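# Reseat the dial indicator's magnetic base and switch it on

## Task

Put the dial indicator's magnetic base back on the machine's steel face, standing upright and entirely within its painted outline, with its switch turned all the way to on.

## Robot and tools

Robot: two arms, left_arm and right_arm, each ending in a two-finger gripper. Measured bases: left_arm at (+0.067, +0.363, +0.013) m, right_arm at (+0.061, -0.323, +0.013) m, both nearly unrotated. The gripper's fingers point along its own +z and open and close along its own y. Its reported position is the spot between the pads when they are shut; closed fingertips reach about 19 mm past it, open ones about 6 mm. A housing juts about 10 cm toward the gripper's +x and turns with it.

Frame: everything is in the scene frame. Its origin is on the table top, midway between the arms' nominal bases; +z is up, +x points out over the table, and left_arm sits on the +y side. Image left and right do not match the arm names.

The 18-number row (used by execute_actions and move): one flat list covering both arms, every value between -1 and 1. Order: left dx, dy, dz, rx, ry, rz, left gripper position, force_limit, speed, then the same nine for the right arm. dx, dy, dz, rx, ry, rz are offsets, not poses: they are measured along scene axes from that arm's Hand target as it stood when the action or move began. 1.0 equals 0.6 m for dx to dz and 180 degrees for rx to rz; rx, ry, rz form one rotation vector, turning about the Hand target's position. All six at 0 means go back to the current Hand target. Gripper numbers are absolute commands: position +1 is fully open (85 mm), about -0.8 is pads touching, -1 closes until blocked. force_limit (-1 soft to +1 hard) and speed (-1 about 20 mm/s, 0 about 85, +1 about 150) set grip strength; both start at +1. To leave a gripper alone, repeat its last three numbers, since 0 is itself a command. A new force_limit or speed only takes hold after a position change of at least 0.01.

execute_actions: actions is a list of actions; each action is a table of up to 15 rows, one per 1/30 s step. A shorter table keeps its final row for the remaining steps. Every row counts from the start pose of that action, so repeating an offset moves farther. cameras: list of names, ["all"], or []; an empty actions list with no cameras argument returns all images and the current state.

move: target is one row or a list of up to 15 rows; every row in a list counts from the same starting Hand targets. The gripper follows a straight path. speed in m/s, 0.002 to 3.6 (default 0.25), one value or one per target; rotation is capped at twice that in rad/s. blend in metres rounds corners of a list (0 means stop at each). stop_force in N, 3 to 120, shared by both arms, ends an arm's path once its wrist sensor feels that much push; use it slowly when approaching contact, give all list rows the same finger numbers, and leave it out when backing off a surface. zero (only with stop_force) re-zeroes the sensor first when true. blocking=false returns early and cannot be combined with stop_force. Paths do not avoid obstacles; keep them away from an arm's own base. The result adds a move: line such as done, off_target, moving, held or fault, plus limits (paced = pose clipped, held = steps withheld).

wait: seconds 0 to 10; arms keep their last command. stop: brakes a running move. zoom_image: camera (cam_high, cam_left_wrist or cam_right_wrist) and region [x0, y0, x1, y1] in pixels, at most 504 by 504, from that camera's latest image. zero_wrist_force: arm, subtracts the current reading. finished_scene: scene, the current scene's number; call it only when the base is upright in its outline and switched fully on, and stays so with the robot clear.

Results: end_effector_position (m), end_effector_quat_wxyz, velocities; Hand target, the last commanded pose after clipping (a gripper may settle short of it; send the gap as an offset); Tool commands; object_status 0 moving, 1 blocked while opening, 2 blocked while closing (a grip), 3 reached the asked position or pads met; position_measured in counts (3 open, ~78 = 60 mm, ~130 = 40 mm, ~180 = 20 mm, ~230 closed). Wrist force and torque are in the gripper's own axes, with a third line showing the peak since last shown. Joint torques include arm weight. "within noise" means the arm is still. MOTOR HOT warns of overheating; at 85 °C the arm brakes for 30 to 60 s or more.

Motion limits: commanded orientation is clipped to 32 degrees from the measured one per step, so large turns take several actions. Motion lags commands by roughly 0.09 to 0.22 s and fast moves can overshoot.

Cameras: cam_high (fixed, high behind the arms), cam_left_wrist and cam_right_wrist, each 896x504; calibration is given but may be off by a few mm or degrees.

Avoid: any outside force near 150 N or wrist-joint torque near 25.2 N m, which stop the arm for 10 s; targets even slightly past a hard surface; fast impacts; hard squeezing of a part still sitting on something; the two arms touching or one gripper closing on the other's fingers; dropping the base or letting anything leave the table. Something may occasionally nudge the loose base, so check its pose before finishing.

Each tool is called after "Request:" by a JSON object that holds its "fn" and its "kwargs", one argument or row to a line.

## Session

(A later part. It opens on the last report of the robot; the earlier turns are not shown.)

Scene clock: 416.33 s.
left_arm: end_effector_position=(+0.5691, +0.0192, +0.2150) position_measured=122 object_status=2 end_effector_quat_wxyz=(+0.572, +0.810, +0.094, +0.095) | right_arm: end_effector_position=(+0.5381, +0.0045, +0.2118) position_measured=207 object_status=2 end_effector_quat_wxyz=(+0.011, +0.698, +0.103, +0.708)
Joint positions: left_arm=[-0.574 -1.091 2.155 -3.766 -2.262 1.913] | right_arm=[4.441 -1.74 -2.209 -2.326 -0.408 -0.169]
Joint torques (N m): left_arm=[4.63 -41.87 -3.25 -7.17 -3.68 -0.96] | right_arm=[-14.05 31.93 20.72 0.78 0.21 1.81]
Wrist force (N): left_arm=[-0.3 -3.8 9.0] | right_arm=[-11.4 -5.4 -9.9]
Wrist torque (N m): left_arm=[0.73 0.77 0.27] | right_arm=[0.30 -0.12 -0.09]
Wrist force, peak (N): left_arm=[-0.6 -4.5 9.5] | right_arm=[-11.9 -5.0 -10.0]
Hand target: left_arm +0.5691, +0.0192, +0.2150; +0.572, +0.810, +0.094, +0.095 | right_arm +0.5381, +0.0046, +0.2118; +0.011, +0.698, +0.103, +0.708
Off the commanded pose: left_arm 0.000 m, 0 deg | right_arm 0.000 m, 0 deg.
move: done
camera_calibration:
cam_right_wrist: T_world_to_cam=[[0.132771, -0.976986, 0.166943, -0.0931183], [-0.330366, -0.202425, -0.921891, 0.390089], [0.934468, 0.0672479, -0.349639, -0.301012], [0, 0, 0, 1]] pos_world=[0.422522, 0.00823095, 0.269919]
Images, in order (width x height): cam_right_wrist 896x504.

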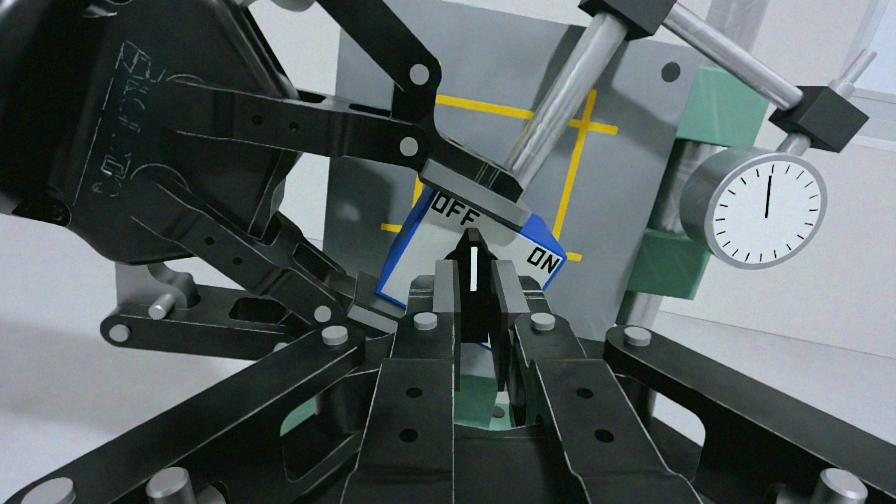

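Request:
{"fn": "move", "kwargs": {
  "target": [
    [0,0,0,0,0,0,-0.98,0.5,-1,0,0,0,-0.09088,-0.01196,0,-1,-0.2,-1],
    [0,0,0,0,0,0,-0.98,0.5,-1,0,0,0,-0.09088,-0.01196,0,-0.2,-0.2,-0.5],
    [0,0,0,0,0,0,-0.98,0.5,-1,-0.07436,-0.00979,0,-0.09088,-0.01196,0,-0.2,-0.2,-0.5],
    [0,0,0,0,0,0,-0.98,0.5,-1,-0.1635,-0.016,0.0637,0.05122,0.00674,0,-0.2,-0.2,-0.5]
  ],
  "speed": [0.15, 0.15, 0.15, 0.25],
  "blend": [0, 0, 0.02, 0],
  "cameras": ["all"]
}}

Request:
{"fn": "zoom_image", "kwargs": {
  "camera": "cam_right_wrist",
  "region": [340, 80, 620, 360]
}}

Scene clock: 432.43 s.
left_arm: end_effector_position=(+0.5691, +0.0192, +0.2150) position_measured=122 object_status=2 end_effector_quat_wxyz=(+0.572, +0.810, +0.094, +0.095) | right_arm: end_effector_position=(+0.4400, -0.0050, +0.2500) position_measured=154 object_status=3 end_effector_quat_wxyz=(-0.047, +0.704, +0.046, +0.707) end_effector_velocity=(+0.000, +0.000, +0.000) end_effector_angular_velocity=(+0.002, +0.000, +0.000)
Joint positions: left_arm=[-0.574 -1.091 2.155 -3.766 -2.262 1.913] | right_arm=[4.751 -1.513 -2.322 -2.412 -0.098 -0.034]
Joint velocities: left_arm=[within noise] | right_arm=[0 0.001 0 0.005 0 -0.004]
Joint torques (N m): left_arm=[4.14 -40.92 -24.91 -2.74 -0.7 -1.84] | right_arm=[-7.66 18.91 12.23 1.56 0.14 -2.91]
Wrist force (N): left_arm=[-5.4 -7.4 4.1] | right_arm=[-1.3 0.8 1.5]
Wrist torque (N m): left_arm=[0.81 0.88 0.23] | right_arm=[0.19 0.07 -0.10]
Wrist force, peak (N): left_arm=[-5.9 -7.3 4.2] | right_arm=[-6.7 -3.4 -16.9]
Hand target: left_arm +0.5691, +0.0192, +0.2150; +0.572, +0.810, +0.094, +0.095 | right_arm +0.4400, -0.0050, +0.2500; -0.046, +0.704, +0.046, +0.707
Off the commanded pose: left_arm 0.000 m, 0 deg | right_arm 0.000 m, 0 deg.
move: done
camera_calibration:
cam_left_wrist: T_world_to_cam=[[0.0696804, -0.310708, 0.947948, -0.228599], [-0.994158, 0.0568939, 0.0917251, 0.56085], [-0.0824322, -0.948801, -0.304928, 0.260508], [0, 0, 0, 1]] pos_world=[0.594977, 0.144234, 0.244693]
cam_right_wrist: T_world_to_cam=[[0.13469, -0.990874, 0.00524939, -0.0562267], [-0.349818, -0.0525062, -0.935345, 0.403655], [0.927085, 0.124145, -0.353698, -0.190734], [0, 0, 0, 1]] pos_world=[0.325605, -0.0108405, 0.31039]

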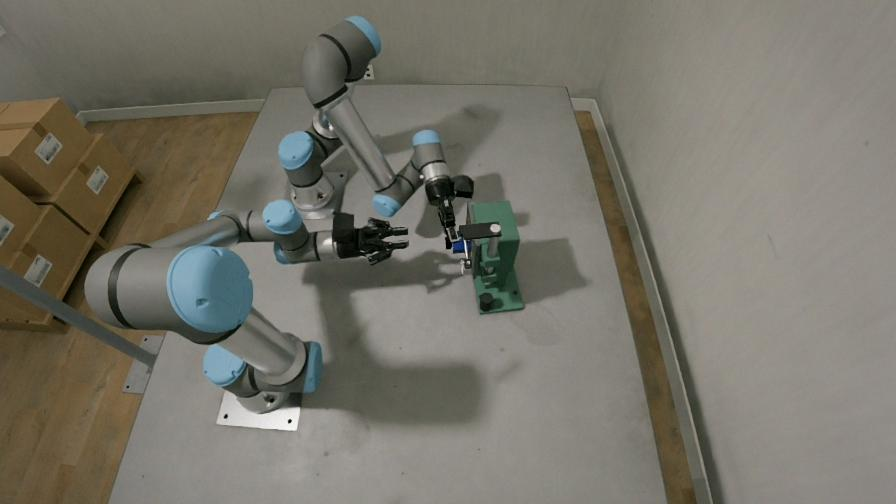

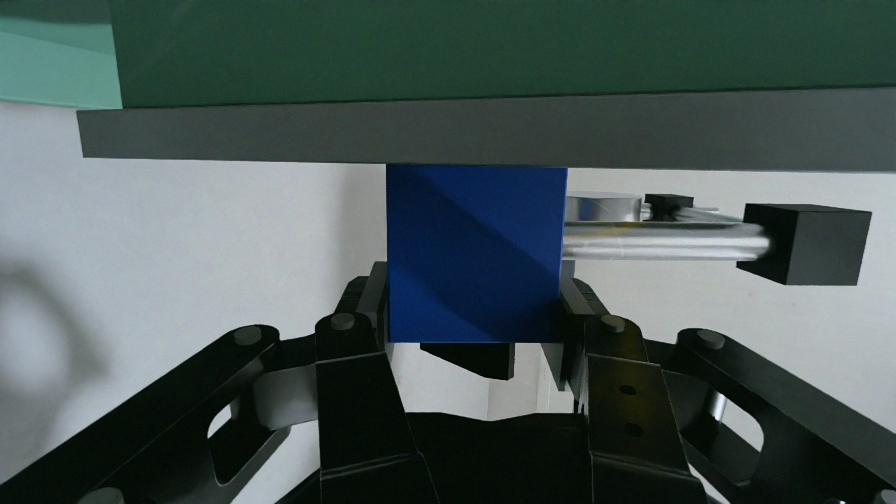

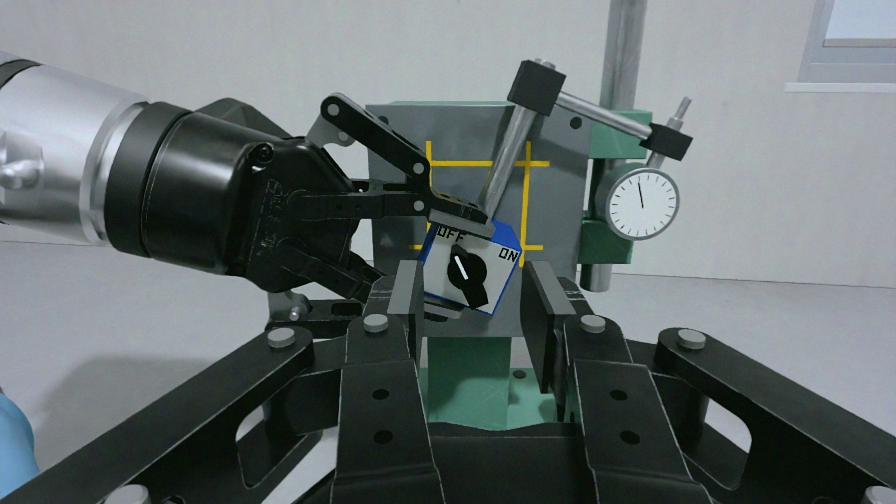

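Scaled by 1.800 from the camera's 896x504 image, which has a finer 1280x720 frame.

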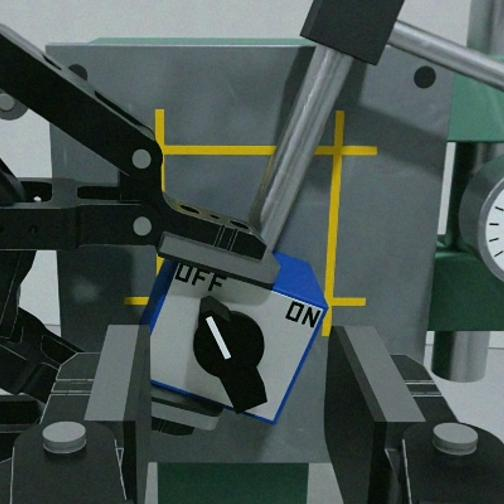

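Request:
{"fn": "move", "kwargs": {
  "target": [
    [-0.0066,-0.0009,0,0,0,0,-0.98,0.5,-1,0,0,0,0,0,0,-0.2,-0.2,-0.5],
    [-0.0052,-0.0121,0.0358,-0.1063,-0.01399,0,-0.98,0.5,-1,0,0,0,0,0,0,-0.2,-0.2,-0.5]
  ],
  "speed": 0.07,
  "blend": [0.001, 0],
  "cameras": ["cam_left_wrist", "cam_right_wrist"]
}}

Request:
{"fn": "zoom_image", "kwargs": {
  "camera": "cam_right_wrist",
  "region": [360, 90, 600, 330]
}}

Scene clock: 475.77 s.
left_arm: end_effector_position=(+0.5661, +0.0118, +0.2365) position_measured=122 object_status=2 end_effector_quat_wxyz=(+0.700, +0.701, +0.096, +0.096) | right_arm: end_effector_position=(+0.4400, -0.0050, +0.2500) position_measured=154 object_status=3 end_effector_quat_wxyz=(-0.046, +0.704, +0.046, +0.707)
Joint positions: left_arm=[-0.566 -0.871 2.054 -4.324 -2.328 1.572] | right_arm=[4.751 -1.513 -2.323 -2.412 -0.098 -0.035]
Joint torques (N m): left_arm=[-3.9 -48.77 1.52 -1.16 1.28 2.66] | right_arm=[-10.54 22.83 9.95 1.52 0.24 -2.67]
Wrist force (N): left_arm=[-5.8 -7.4 1.4] | right_arm=[-1.3 0.6 1.5]
Wrist torque (N m): left_arm=[0.86 1.01 0.18] | right_arm=[0.16 0.05 -0.04]
Wrist force, peak (N): left_arm=[-7.2 -7.4 4.2] | right_arm=[-1.6 0.7 1.5]
Hand target: left_arm +0.5660, +0.0119, +0.2365; +0.700, +0.701, +0.096, +0.096 | right_arm +0.4400, -0.0050, +0.2500; -0.046, +0.704, +0.046, +0.707
Off the commanded pose: left_arm 0.000 m, 0 deg | right_arm 0.000 m, 0 deg.
move: done
camera_calibration:
cam_left_wrist: T_world_to_cam=[[0.0262484, 0.017692, 0.999499, -0.24256], [-0.996759, 0.0765173, 0.0248221, 0.573321], [-0.0760398, -0.996911, 0.0196431, 0.180132], [0, 0, 0, 1]] pos_world=[0.591527, 0.139998, 0.22467]
cam_right_wrist: T_world_to_cam=[[0.134599, -0.990884, 0.00561374, -0.0564097], [-0.349756, -0.052809, -0.935351, 0.403627], [0.927121, 0.123934, -0.353675, -0.190743], [0, 0, 0, 1]] pos_world=[0.325605, -0.0109408, 0.310389]
Images, in order (width x height): cam_left_wrist 896x504, cam_right_wrist 896x504.

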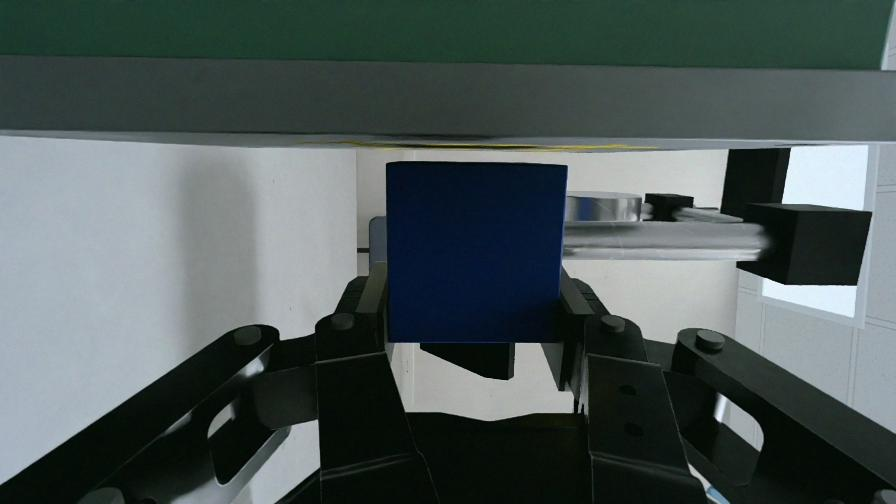

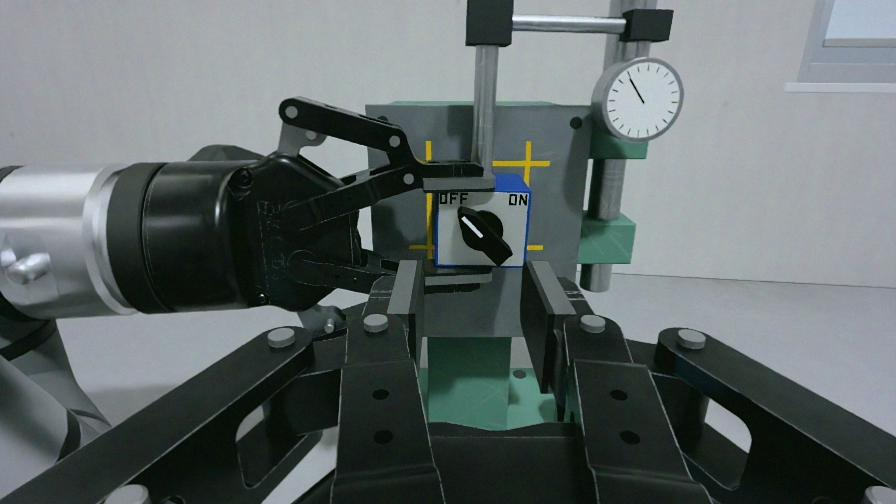

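Scaled by 2.100 from the camera's 896x504 image, which has a finer 1280x720 frame.

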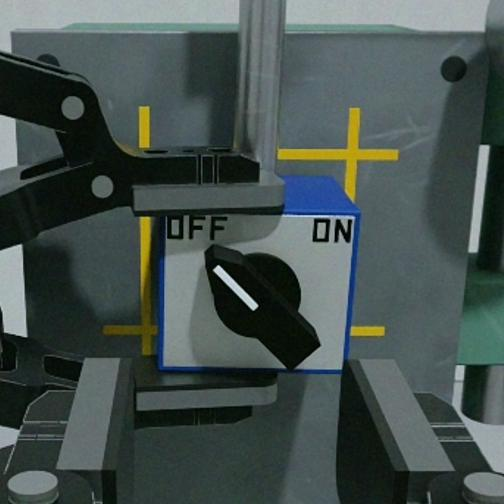

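Request:
{"fn": "move", "kwargs": {
  "target": [0.0099,0.0013,-0.0005,0,0,0,-0.98,0.5,-1,0,0,0,0,0,0,-0.2,-0.2,-0.5],
  "speed": 0.006,
  "stop_force": 12,
  "cameras": ["cam_left_wrist", "cam_right_wrist"]
}}

Request:
{"fn": "zoom_image", "kwargs": {
  "camera": "cam_right_wrist",
  "region": [360, 90, 600, 330]
}}

Scene clock: 498.20 s.
left_arm: end_effector_position=(+0.5705, +0.0125, +0.2363) position_measured=122 object_status=2 end_effector_quat_wxyz=(+0.700, +0.701, +0.096, +0.096) | right_arm: end_effector_position=(+0.4400, -0.0050, +0.2500) position_measured=154 object_status=3 end_effector_quat_wxyz=(-0.046, +0.704, +0.046, +0.707)
Joint positions: left_arm=[-0.559 -0.866 2.041 -4.316 -2.335 1.572] | right_arm=[4.751 -1.513 -2.323 -2.412 -0.098 -0.035]
Joint torques (N m): left_arm=[-1.21 -48.85 -1.56 -5.61 3.08 1.41] | right_arm=[-7.79 23.27 9.46 0.99 0.5 -2.42]
Wrist force (N): left_arm=[-18.7 -7.5 2.1] | right_arm=[-1.2 0.7 1.2]
Wrist torque (N m): left_arm=[0.84 1.35 0.36] | right_arm=[0.17 0.04 -0.05]
Wrist force, peak (N): left_arm=[-24.7 -6.9 -2.9] | right_arm=[-1.6 0.6 1.6]
Hand target: left_arm +0.5705, +0.0125, +0.2363; +0.700, +0.701, +0.096, +0.096 (not the last commanded pose) | right_arm +0.4400, -0.0050, +0.2500; -0.046, +0.704, +0.046, +0.707
Off the commanded pose: left_arm 0.001 m, 0 deg | right_arm 0.000 m, 0 deg.
move: contact (left_arm)
camera_calibration:
cam_left_wrist: T_world_to_cam=[[0.026444, 0.0175689, 0.999496, -0.242588], [-0.996731, 0.076815, 0.0250206, 0.577662], [-0.0763367, -0.996891, 0.0195428, 0.181274], [0, 0, 0, 1]] pos_world=[0.596027, 0.140599, 0.22447]
cam_right_wrist: T_world_to_cam=[[0.134599, -0.990884, 0.00561374, -0.0564097], [-0.349756, -0.052809, -0.935351, 0.403627], [0.927121, 0.123934, -0.353675, -0.190743], [0, 0, 0, 1]] pos_world=[0.325605, -0.0109408, 0.310389]
Images, in order (width x height): cam_left_wrist 896x504, cam_right_wrist 896x504.

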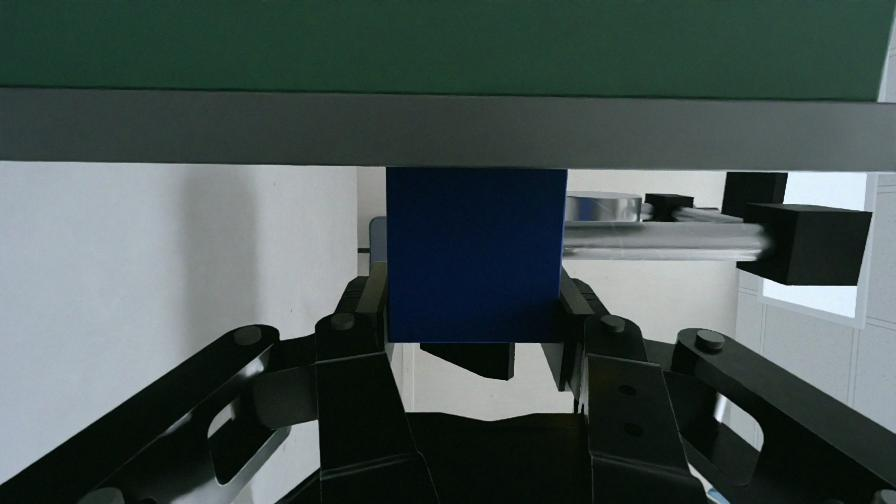

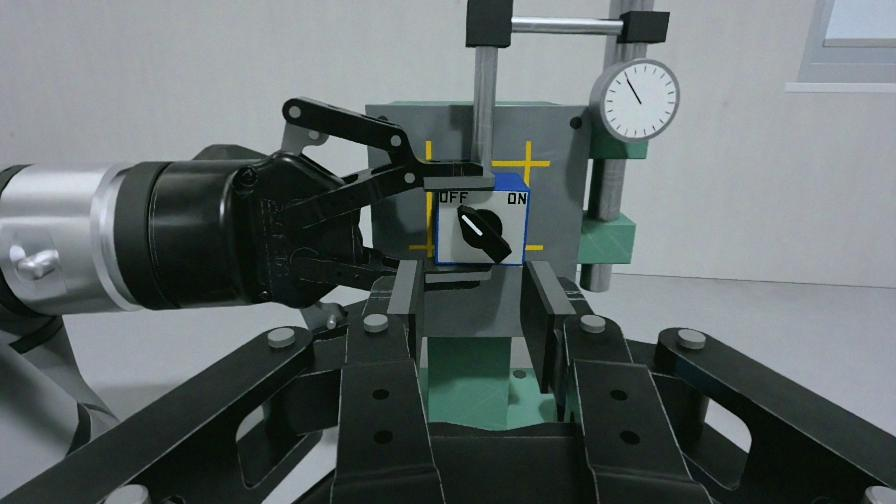

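Scaled by 2.100 from the camera's 896x504 image, which has a finer 1280x720 frame.

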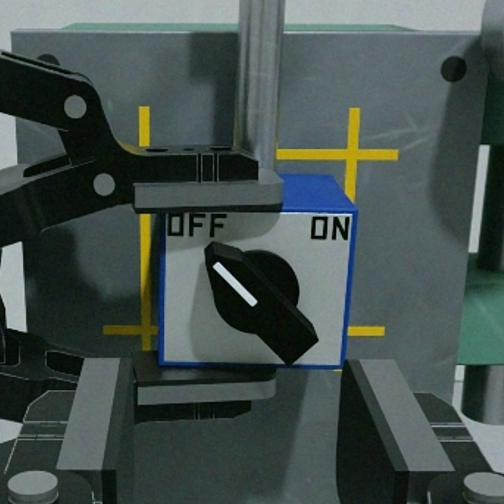

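Request:
{"fn": "move", "kwargs": {
  "target": [
    [0,0,0,0,0,0,-0.98,0.5,-1,0.1073,-0.004,-0.0228,-0.24399,-0.03212,0,-0.2,-0.2,-0.5],
    [0,0,0,0,0,0,-0.98,0.5,-1,0.1652,0.0037,-0.0228,-0.24399,-0.03212,0,-0.2,-0.2,-0.5]
  ],
  "speed": [0.2, 0.1],
  "blend": [0.005, 0],
  "cameras": ["cam_left_wrist", "cam_right_wrist"]
}}

Request:
{"fn": "zoom_image", "kwargs": {
  "camera": "cam_right_wrist",
  "region": [340, 120, 600, 380]
}}

Scene clock: 529.57 s.
left_arm: end_effector_position=(+0.5705, +0.0125, +0.2363) position_measured=122 object_status=2 end_effector_quat_wxyz=(+0.700, +0.701, +0.096, +0.096) | right_arm: end_effector_position=(+0.5391, -0.0028, +0.2363) position_measured=154 object_status=3 end_effector_quat_wxyz=(+0.223, +0.635, +0.309, +0.672)
Joint positions: left_arm=[-0.559 -0.866 2.041 -4.316 -2.335 1.572] | right_arm=[4.432 -1.678 -2.197 -2.402 -0.42 -0.779]
Joint torques (N m): left_arm=[-0.93 -47.93 -3.99 -5.55 1.27 1.31] | right_arm=[0.95 28.63 13.59 2.17 0.3 2.44]
Wrist force (N): left_arm=[-19.0 -7.8 1.9] | right_arm=[-0.8 1.8 0.9]
Wrist torque (N m): left_arm=[0.80 1.41 0.36] | right_arm=[0.41 -0.01 0.00]
Wrist force, peak (N): left_arm=[-19.4 -7.8 1.8] | right_arm=[-0.6 1.9 2.3]
Hand target: left_arm +0.5705, +0.0125, +0.2363; +0.700, +0.701, +0.096, +0.096 | right_arm +0.5391, -0.0028, +0.2363; +0.223, +0.635, +0.309, +0.672
Off the commanded pose: left_arm 0.000 m, 0 deg | right_arm 0.000 m, 0 deg.
move: done
camera_calibration:
cam_left_wrist: T_world_to_cam=[[0.026444, 0.0175689, 0.999496, -0.242588], [-0.996731, 0.076815, 0.0250206, 0.577662], [-0.0763367, -0.996891, 0.0195428, 0.181274], [0, 0, 0, 1]] pos_world=[0.596027, 0.140599, 0.22447]
cam_right_wrist: T_world_to_cam=[[0.0970073, -0.705103, 0.702438, -0.211009], [-0.264822, -0.698611, -0.664689, 0.314005], [0.959406, -0.121541, -0.254497, -0.329356], [0, 0, 0, 1]] pos_world=[0.419611, 0.0305542, 0.273116]
Images, in order (width x height): cam_left_wrist 896x504, cam_right_wrist 896x504.

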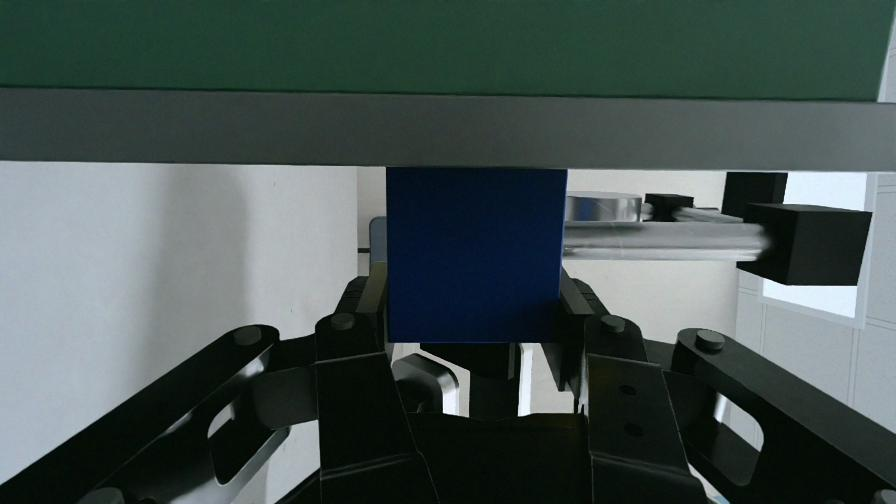

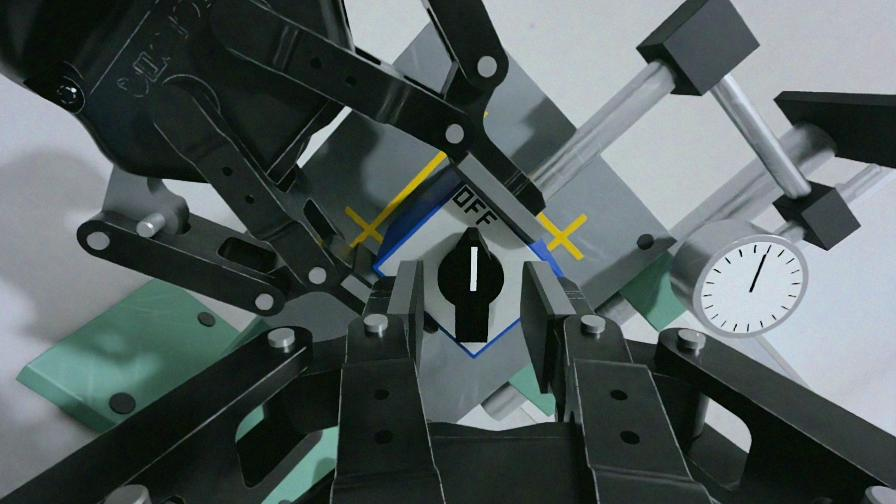

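Scaled by 1.938 from the camera's 896x504 image, which has a finer 1280x720 frame.

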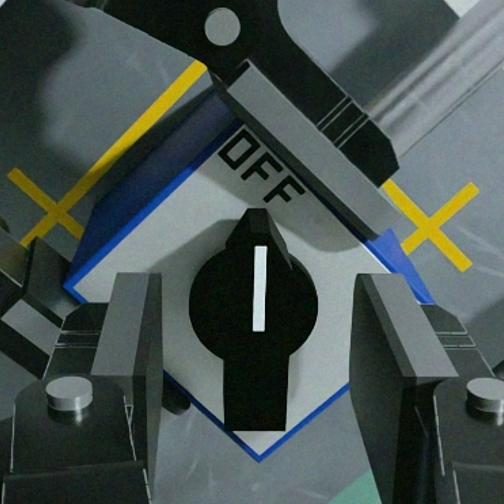

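Request:
{"fn": "move", "kwargs": {
  "target": [
    [0,0,0,0,0,0,-0.98,0.5,-1,0,0,0,0,0,0,-1,-0.2,-1],
    [0,0,0,0,0,0,-0.98,0.5,-1,0,0,0,0.24785,0.03263,0,-1,-0.2,-1]
  ],
  "speed": 0.2,
  "cameras": ["cam_right_wrist"]
}}

Scene clock: 539.20 s.
left_arm: end_effector_position=(+0.5705, +0.0125, +0.2363) position_measured=122 object_status=2 end_effector_quat_wxyz=(+0.700, +0.701, +0.096, +0.096) | right_arm: end_effector_position=(+0.5391, -0.0028, +0.2364) position_measured=207 object_status=2 end_effector_quat_wxyz=(-0.051, +0.705, +0.041, +0.707)
Joint positions: left_arm=[-0.559 -0.866 2.041 -4.316 -2.335 1.572] | right_arm=[4.432 -1.679 -2.196 -2.4 -0.416 0.005]
Joint torques (N m): left_arm=[2.73 -37.14 -5.16 -3.74 1.14 1.27] | right_arm=[6.38 13.02 17.49 2.42 -0.23 -1.3]
Wrist force (N): left_arm=[-17.5 -5.5 2.2] | right_arm=[1.8 2.1 -1.4]
Wrist torque (N m): left_arm=[1.08 1.35 0.36] | right_arm=[0.19 0.07 -0.21]
Wrist force, peak (N): left_arm=[-19.2 -7.8 1.9] | right_arm=[-3.3 -4.0 -7.0]
Hand target: left_arm +0.5705, +0.0125, +0.2363; +0.700, +0.701, +0.096, +0.096 | right_arm +0.5391, -0.0028, +0.2363; -0.051, +0.705, +0.041, +0.707
Off the commanded pose: left_arm 0.000 m, 0 deg | right_arm 0.000 m, 0 deg.
move: done
camera_calibration:
cam_right_wrist: T_world_to_cam=[[0.134559, -0.990884, -0.00651476, -0.0645874], [-0.351255, -0.0415497, -0.935357, 0.426475], [0.92656, 0.128149, -0.353644, -0.287528], [0, 0, 0, 1]] pos_world=[0.424904, -0.00943237, 0.296803]
Images, in order (width x height): cam_right_wrist 896x504.

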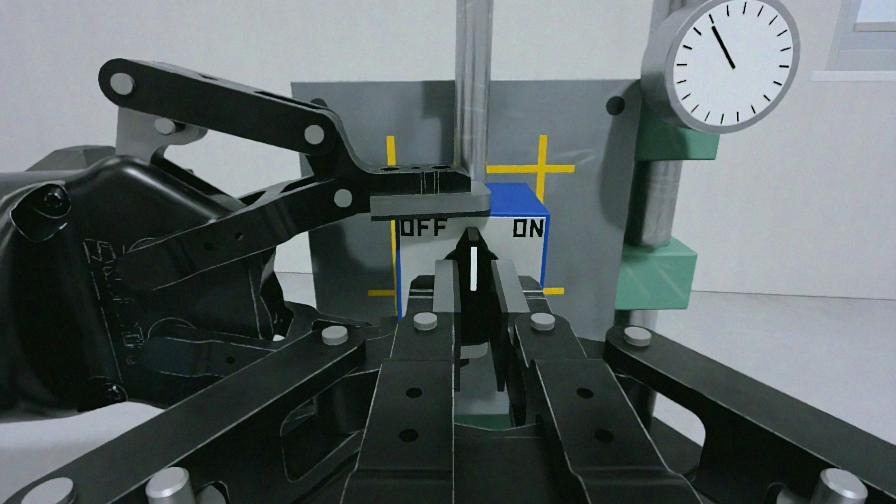

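Request:
{"fn": "move", "kwargs": {
  "target": [0,0,0,0,0,0,-0.98,0.5,-1,0,0,0,0.25887,0.03408,0,-1,-0.2,-1],
  "speed": 0.18,
  "cameras": ["cam_right_wrist"]
}}

Scene clock: 549.90 s.
left_arm: end_effector_position=(+0.5705, +0.0125, +0.2363) position_measured=122 object_status=2 end_effector_quat_wxyz=(+0.700, +0.701, +0.096, +0.096) | right_arm: end_effector_position=(+0.5391, -0.0028, +0.2364) position_measured=207 object_status=2 end_effector_quat_wxyz=(-0.327, +0.663, -0.244, +0.628)
Joint positions: left_arm=[-0.559 -0.866 2.041 -4.316 -2.335 1.572] | right_arm=[4.433 -1.68 -2.193 -2.405 -0.413 0.828]
Joint torques (N m): left_arm=[8.99 -34.35 -6.45 -0.22 1.12 0.87] | right_arm=[11.19 13.52 21.53 3.29 -1.32 -1.22]
Wrist force (N): left_arm=[-17.3 -5.1 2.4] | right_arm=[4.7 3.2 1.1]
Wrist torque (N m): left_arm=[1.14 1.31 0.36] | right_arm=[-0.08 0.32 -0.55]
Wrist force, peak (N): left_arm=[-17.8 -5.3 2.6] | right_arm=[4.8 3.4 1.5]
Hand target: left_arm +0.5705, +0.0125, +0.2363; +0.700, +0.701, +0.096, +0.096 | right_arm +0.5391, -0.0028, +0.2363; -0.327, +0.663, -0.244, +0.628
Off the commanded pose: left_arm 0.000 m, 0 deg | right_arm 0.000 m, 0 deg.
move: done
camera_calibration:
cam_right_wrist: T_world_to_cam=[[0.0924753, -0.670895, -0.735764, 0.131423], [-0.440372, 0.635178, -0.634525, 0.405328], [0.89304, 0.382687, -0.236705, -0.296339], [0, 0, 0, 1]] pos_world=[0.430984, -0.0558792, 0.283742]
Images, in order (width x height): cam_right_wrist 896x504.

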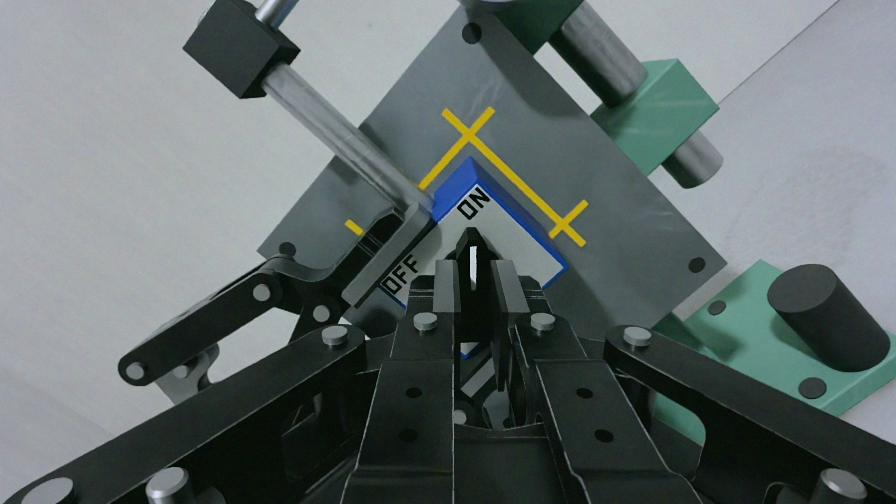

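Request:
{"fn": "move", "kwargs": {
  "target": [0,0,0,0,0,0,-0.98,0.5,-1,0,0,0,0.01377,0.00181,0,-1,-0.2,-1],
  "speed": 0.05
}}

Scene clock: 554.33 s.
left_arm: end_effector_position=(+0.5705, +0.0125, +0.2363) position_measured=122 object_status=2 end_effector_quat_wxyz=(+0.700, +0.701, +0.096, +0.096) | right_arm: end_effector_position=(+0.5391, -0.0028, +0.2363) position_measured=207 object_status=2 end_effector_quat_wxyz=(-0.341, +0.657, -0.258, +0.620) end_effector_velocity=(+0.000, +0.000, +0.000) end_effector_angular_velocity=(-0.006, -0.001, +0.001)
Joint positions: left_arm=[-0.559 -0.866 2.041 -4.316 -2.335 1.572] | right_arm=[4.433 -1.68 -2.193 -2.405 -0.413 0.873]
Joint velocities: left_arm=[within noise] | right_arm=[0 0 0 0 -0.001 -0.006]
Joint torques (N m): left_arm=[10.88 -35.09 -6.53 -0.22 1.21 1.03] | right_arm=[10.18 13.1 26.93 0.72 -0.28 -1.61]
Wrist force (N): left_arm=[-17.6 -5.4 2.4] | right_arm=[5.2 0.9 0.8]
Wrist torque (N m): left_arm=[1.09 1.36 0.36] | right_arm=[-0.12 0.36 -1.06]
Wrist force, peak (N): left_arm=[-17.7 -5.5 2.5] | right_arm=[4.9 4.2 0.6]
Hand target: left_arm +0.5705, +0.0125, +0.2363; +0.700, +0.701, +0.096, +0.096 | right_arm +0.5391, -0.0028, +0.2363; -0.341, +0.657, -0.258, +0.620
Off the commanded pose: left_arm 0.000 m, 0 deg | right_arm 0.000 m, 0 deg.
move: done

Request:
{"fn": "move", "kwargs": {
  "target": [
    [0,0,0,0,0,0,-0.98,0.5,-1,0,0,0,0,0,0,-0.2,-0.2,-0.5],
    [0,0,0,0,0,0,-0.98,0.5,-1,-0.07436,-0.00979,0,0,0,0,-0.2,-0.2,-0.5],
    [0,0,0,0,0,0,0.25,0.5,-1,-0.07436,-0.00979,0,0,0,0,-0.2,-0.2,-0.5]
  ],
  "speed": 0.12,
  "cameras": ["cam_left_wrist", "cam_right_wrist"]
}}

Request:
{"fn": "zoom_image", "kwargs": {
  "camera": "cam_right_wrist",
  "region": [330, 120, 590, 380]
}}

Scene clock: 566.43 s.
left_arm: end_effector_position=(+0.5705, +0.0125, +0.2362) position_measured=98 object_status=0 end_effector_quat_wxyz=(+0.700, +0.701, +0.096, +0.096) | right_arm: end_effector_position=(+0.4945, -0.0087, +0.2363) position_measured=154 object_status=3 end_effector_quat_wxyz=(-0.341, +0.657, -0.258, +0.620)
Joint positions: left_arm=[-0.559 -0.866 2.041 -4.316 -2.335 1.572] | right_arm=[4.564 -1.607 -2.275 -2.395 -0.282 0.87]
Joint torques (N m): left_arm=[1.28 -34.69 -7.5 -3.97 1.18 0.93] | right_arm=[3.5 8.96 25 -0.56 0.65 1.62]
Wrist force (N): left_arm=[-5.9 2.1 1.8] | right_arm=[-2.5 -0.6 1.5]
Wrist torque (N m): left_arm=[0.49 1.02 0.34] | right_arm=[-0.11 0.24 -0.10]
Wrist force, peak (N): left_arm=[-14.2 -7.0 12.1] | right_arm=[5.6 2.4 -0.2]
Hand target: left_arm +0.5705, +0.0125, +0.2363; +0.700, +0.701, +0.096, +0.096 | right_arm +0.4945, -0.0087, +0.2363; -0.341, +0.657, -0.258, +0.620
Off the commanded pose: left_arm 0.000 m, 0 deg | right_arm 0.000 m, 0 deg.
move: done
camera_calibration:
cam_left_wrist: T_world_to_cam=[[0.0264435, 0.0175716, 0.999496, -0.242589], [-0.996739, 0.0767157, 0.0250218, 0.57768], [-0.0762373, -0.996898, 0.0195429, 0.181215], [0, 0, 0, 1]] pos_world=[0.596027, 0.140599, 0.22447]
cam_right_wrist: T_world_to_cam=[[0.088169, -0.638431, -0.764612, 0.140796], [-0.443849, 0.662008, -0.60394, 0.384173], [0.891754, 0.392621, -0.224999, -0.256332], [0, 0, 0, 1]] pos_world=[0.386686, -0.0637952, 0.281997]
Images, in order (width x height): cam_left_wrist 896x504, cam_right_wrist 896x504.

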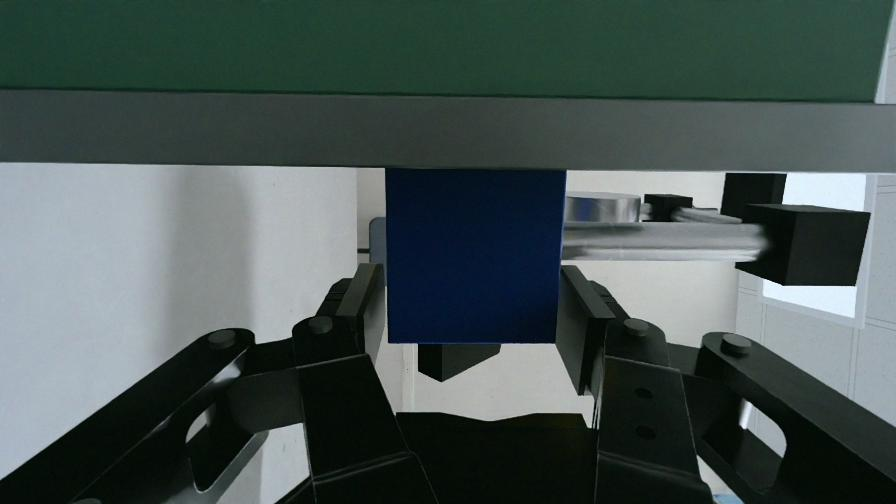

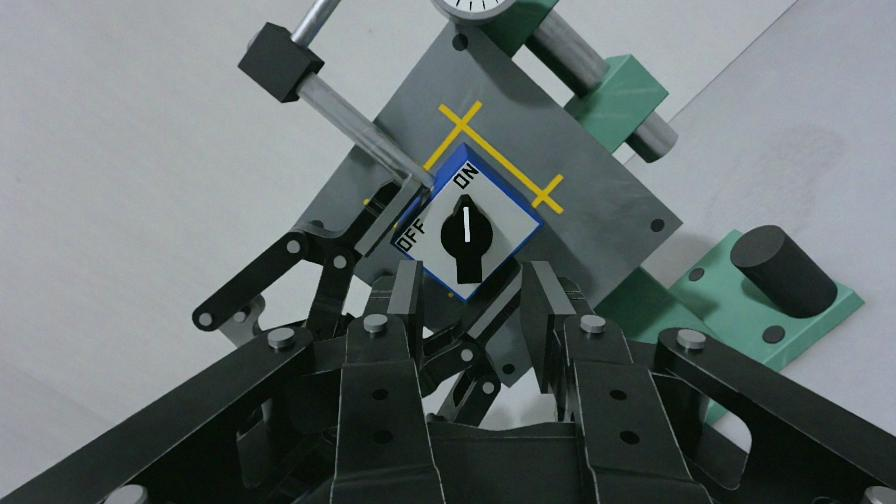

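Scaled by 1.938 from the camera's 896x504 image, which has a finer 1280x720 frame.

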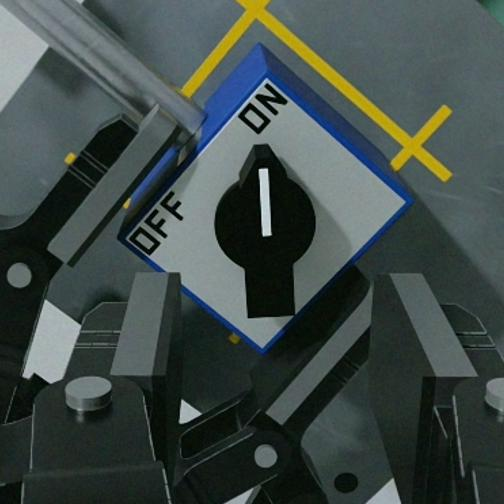

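Request:
{"fn": "move", "kwargs": {
  "target": [
    [0,0,0,0,0,0,0.75,0.5,-0.5,0,0,0,0,0,0,-0.2,-0.2,-0.5],
    [-0.0157,0.0562,0,0,0,0,0.75,0.5,-0.5,-0.0908,0.0062,0.0228,-0.27649,-0.03639,0,-0.2,-0.2,-0.5]
  ],
  "speed": [0.15, 0.2],
  "cameras": ["cam_left_wrist", "cam_right_wrist", "cam_high"]
}}

Request:
{"fn": "zoom_image", "kwargs": {
  "camera": "cam_right_wrist",
  "region": [360, 90, 600, 330]
}}

Scene clock: 583.43 s.
left_arm: end_effector_position=(+0.5611, +0.0463, +0.2363) position_measured=35 object_status=3 end_effector_quat_wxyz=(+0.700, +0.701, +0.096, +0.096) | right_arm: end_effector_position=(+0.4400, -0.0050, +0.2500) position_measured=154 object_status=3 end_effector_quat_wxyz=(-0.046, +0.705, +0.046, +0.707) end_effector_velocity=(+0.000, -0.001, +0.000) end_effector_angular_velocity=(+0.001, +0.001, -0.001)
Joint positions: left_arm=[-0.5 -0.882 2.089 -4.347 -2.395 1.573] | right_arm=[4.751 -1.513 -2.321 -2.417 -0.098 -0.031]
Joint velocities: left_arm=[within noise] | right_arm=[-0.001 0.001 0.001 -0.006 0 0.006]
Joint torques (N m): left_arm=[-6.11 -34.79 -16.4 -1.08 1.39 2.49] | right_arm=[-8.74 10.28 23.09 -1.21 -1.33 2.75]
Wrist force (N): left_arm=[-6.1 1.7 1.7] | right_arm=[-1.3 0.9 1.3]
Wrist torque (N m): left_arm=[0.40 1.07 0.32] | right_arm=[0.20 0.05 -0.03]
Wrist force, peak (N): left_arm=[-6.2 1.9 1.8] | right_arm=[-2.6 -0.9 1.8]
Hand target: left_arm +0.5611, +0.0462, +0.2363; +0.700, +0.701, +0.096, +0.096 | right_arm +0.4400, -0.0050, +0.2500; -0.046, +0.704, +0.046, +0.707
Off the commanded pose: left_arm 0.000 m, 0 deg | right_arm 0.000 m, 0 deg.
move: done
camera_calibration:
cam_left_wrist: T_world_to_cam=[[0.0264435, 0.0175716, 0.999496, -0.242931], [-0.996739, 0.0767157, 0.0250218, 0.565618], [-0.0762373, -0.996898, 0.0195429, 0.214186], [0, 0, 0, 1]] pos_world=[0.586527, 0.174399, 0.22447]
cam_right_wrist: T_world_to_cam=[[0.134651, -0.990875, 0.00596016, -0.0564487], [-0.350127, -0.0532043, -0.93519, 0.403734], [0.926974, 0.123838, -0.354096, -0.19067], [0, 0, 0, 1]] pos_world=[0.325705, -0.0108411, 0.310389]

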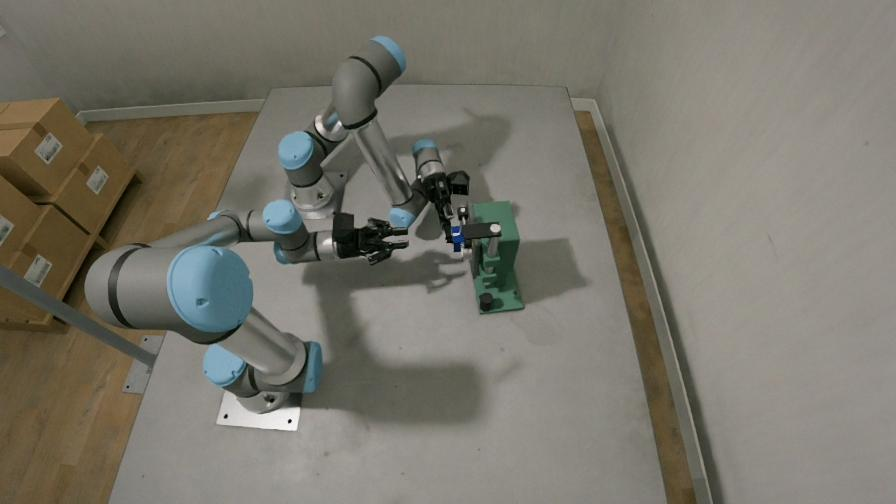

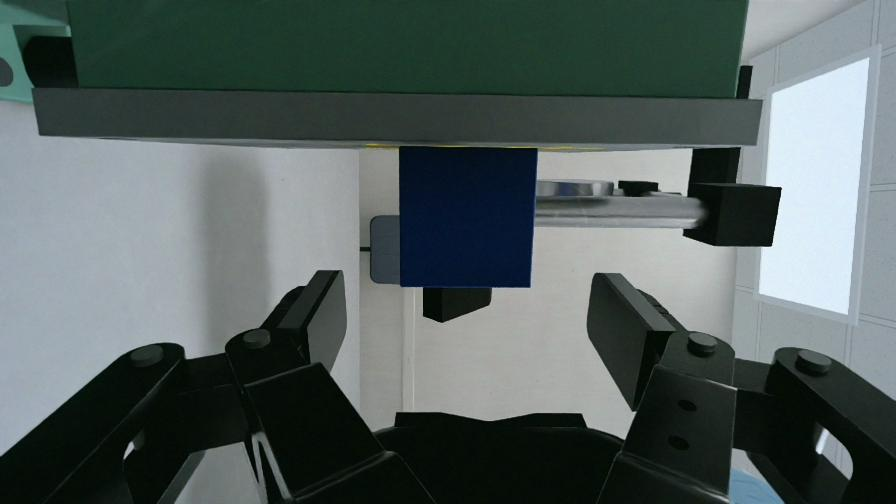

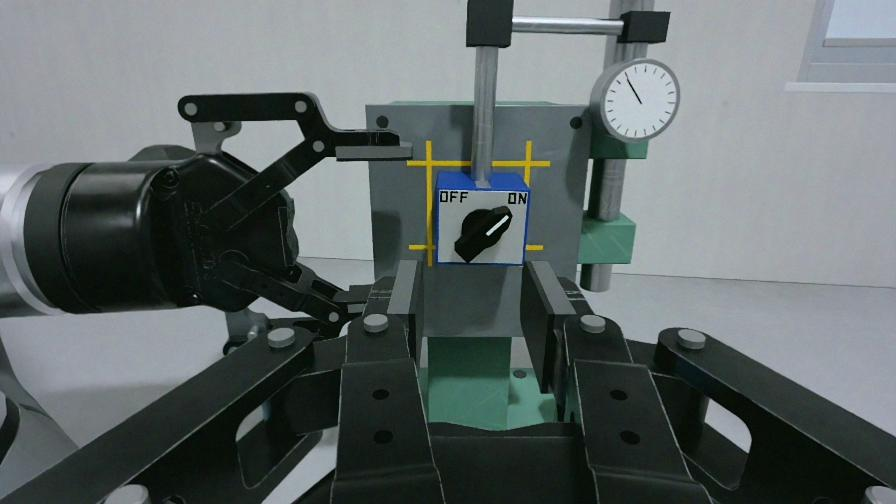

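Scaled by 2.100 from the camera's 896x504 image, which has a finer 1280x720 frame.

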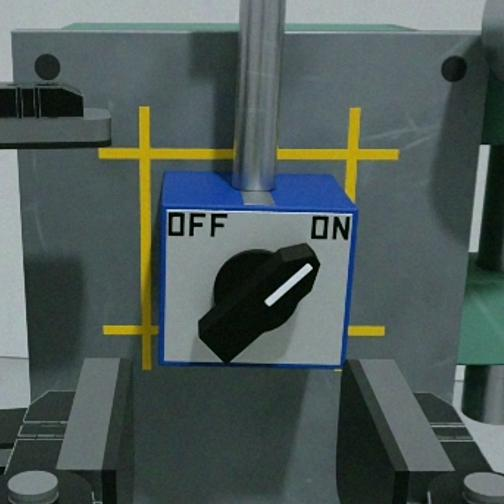

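Request:
{"fn": "finished_scene", "kwargs": {
  "scene": 2
}}

The scene is finished: the task was done.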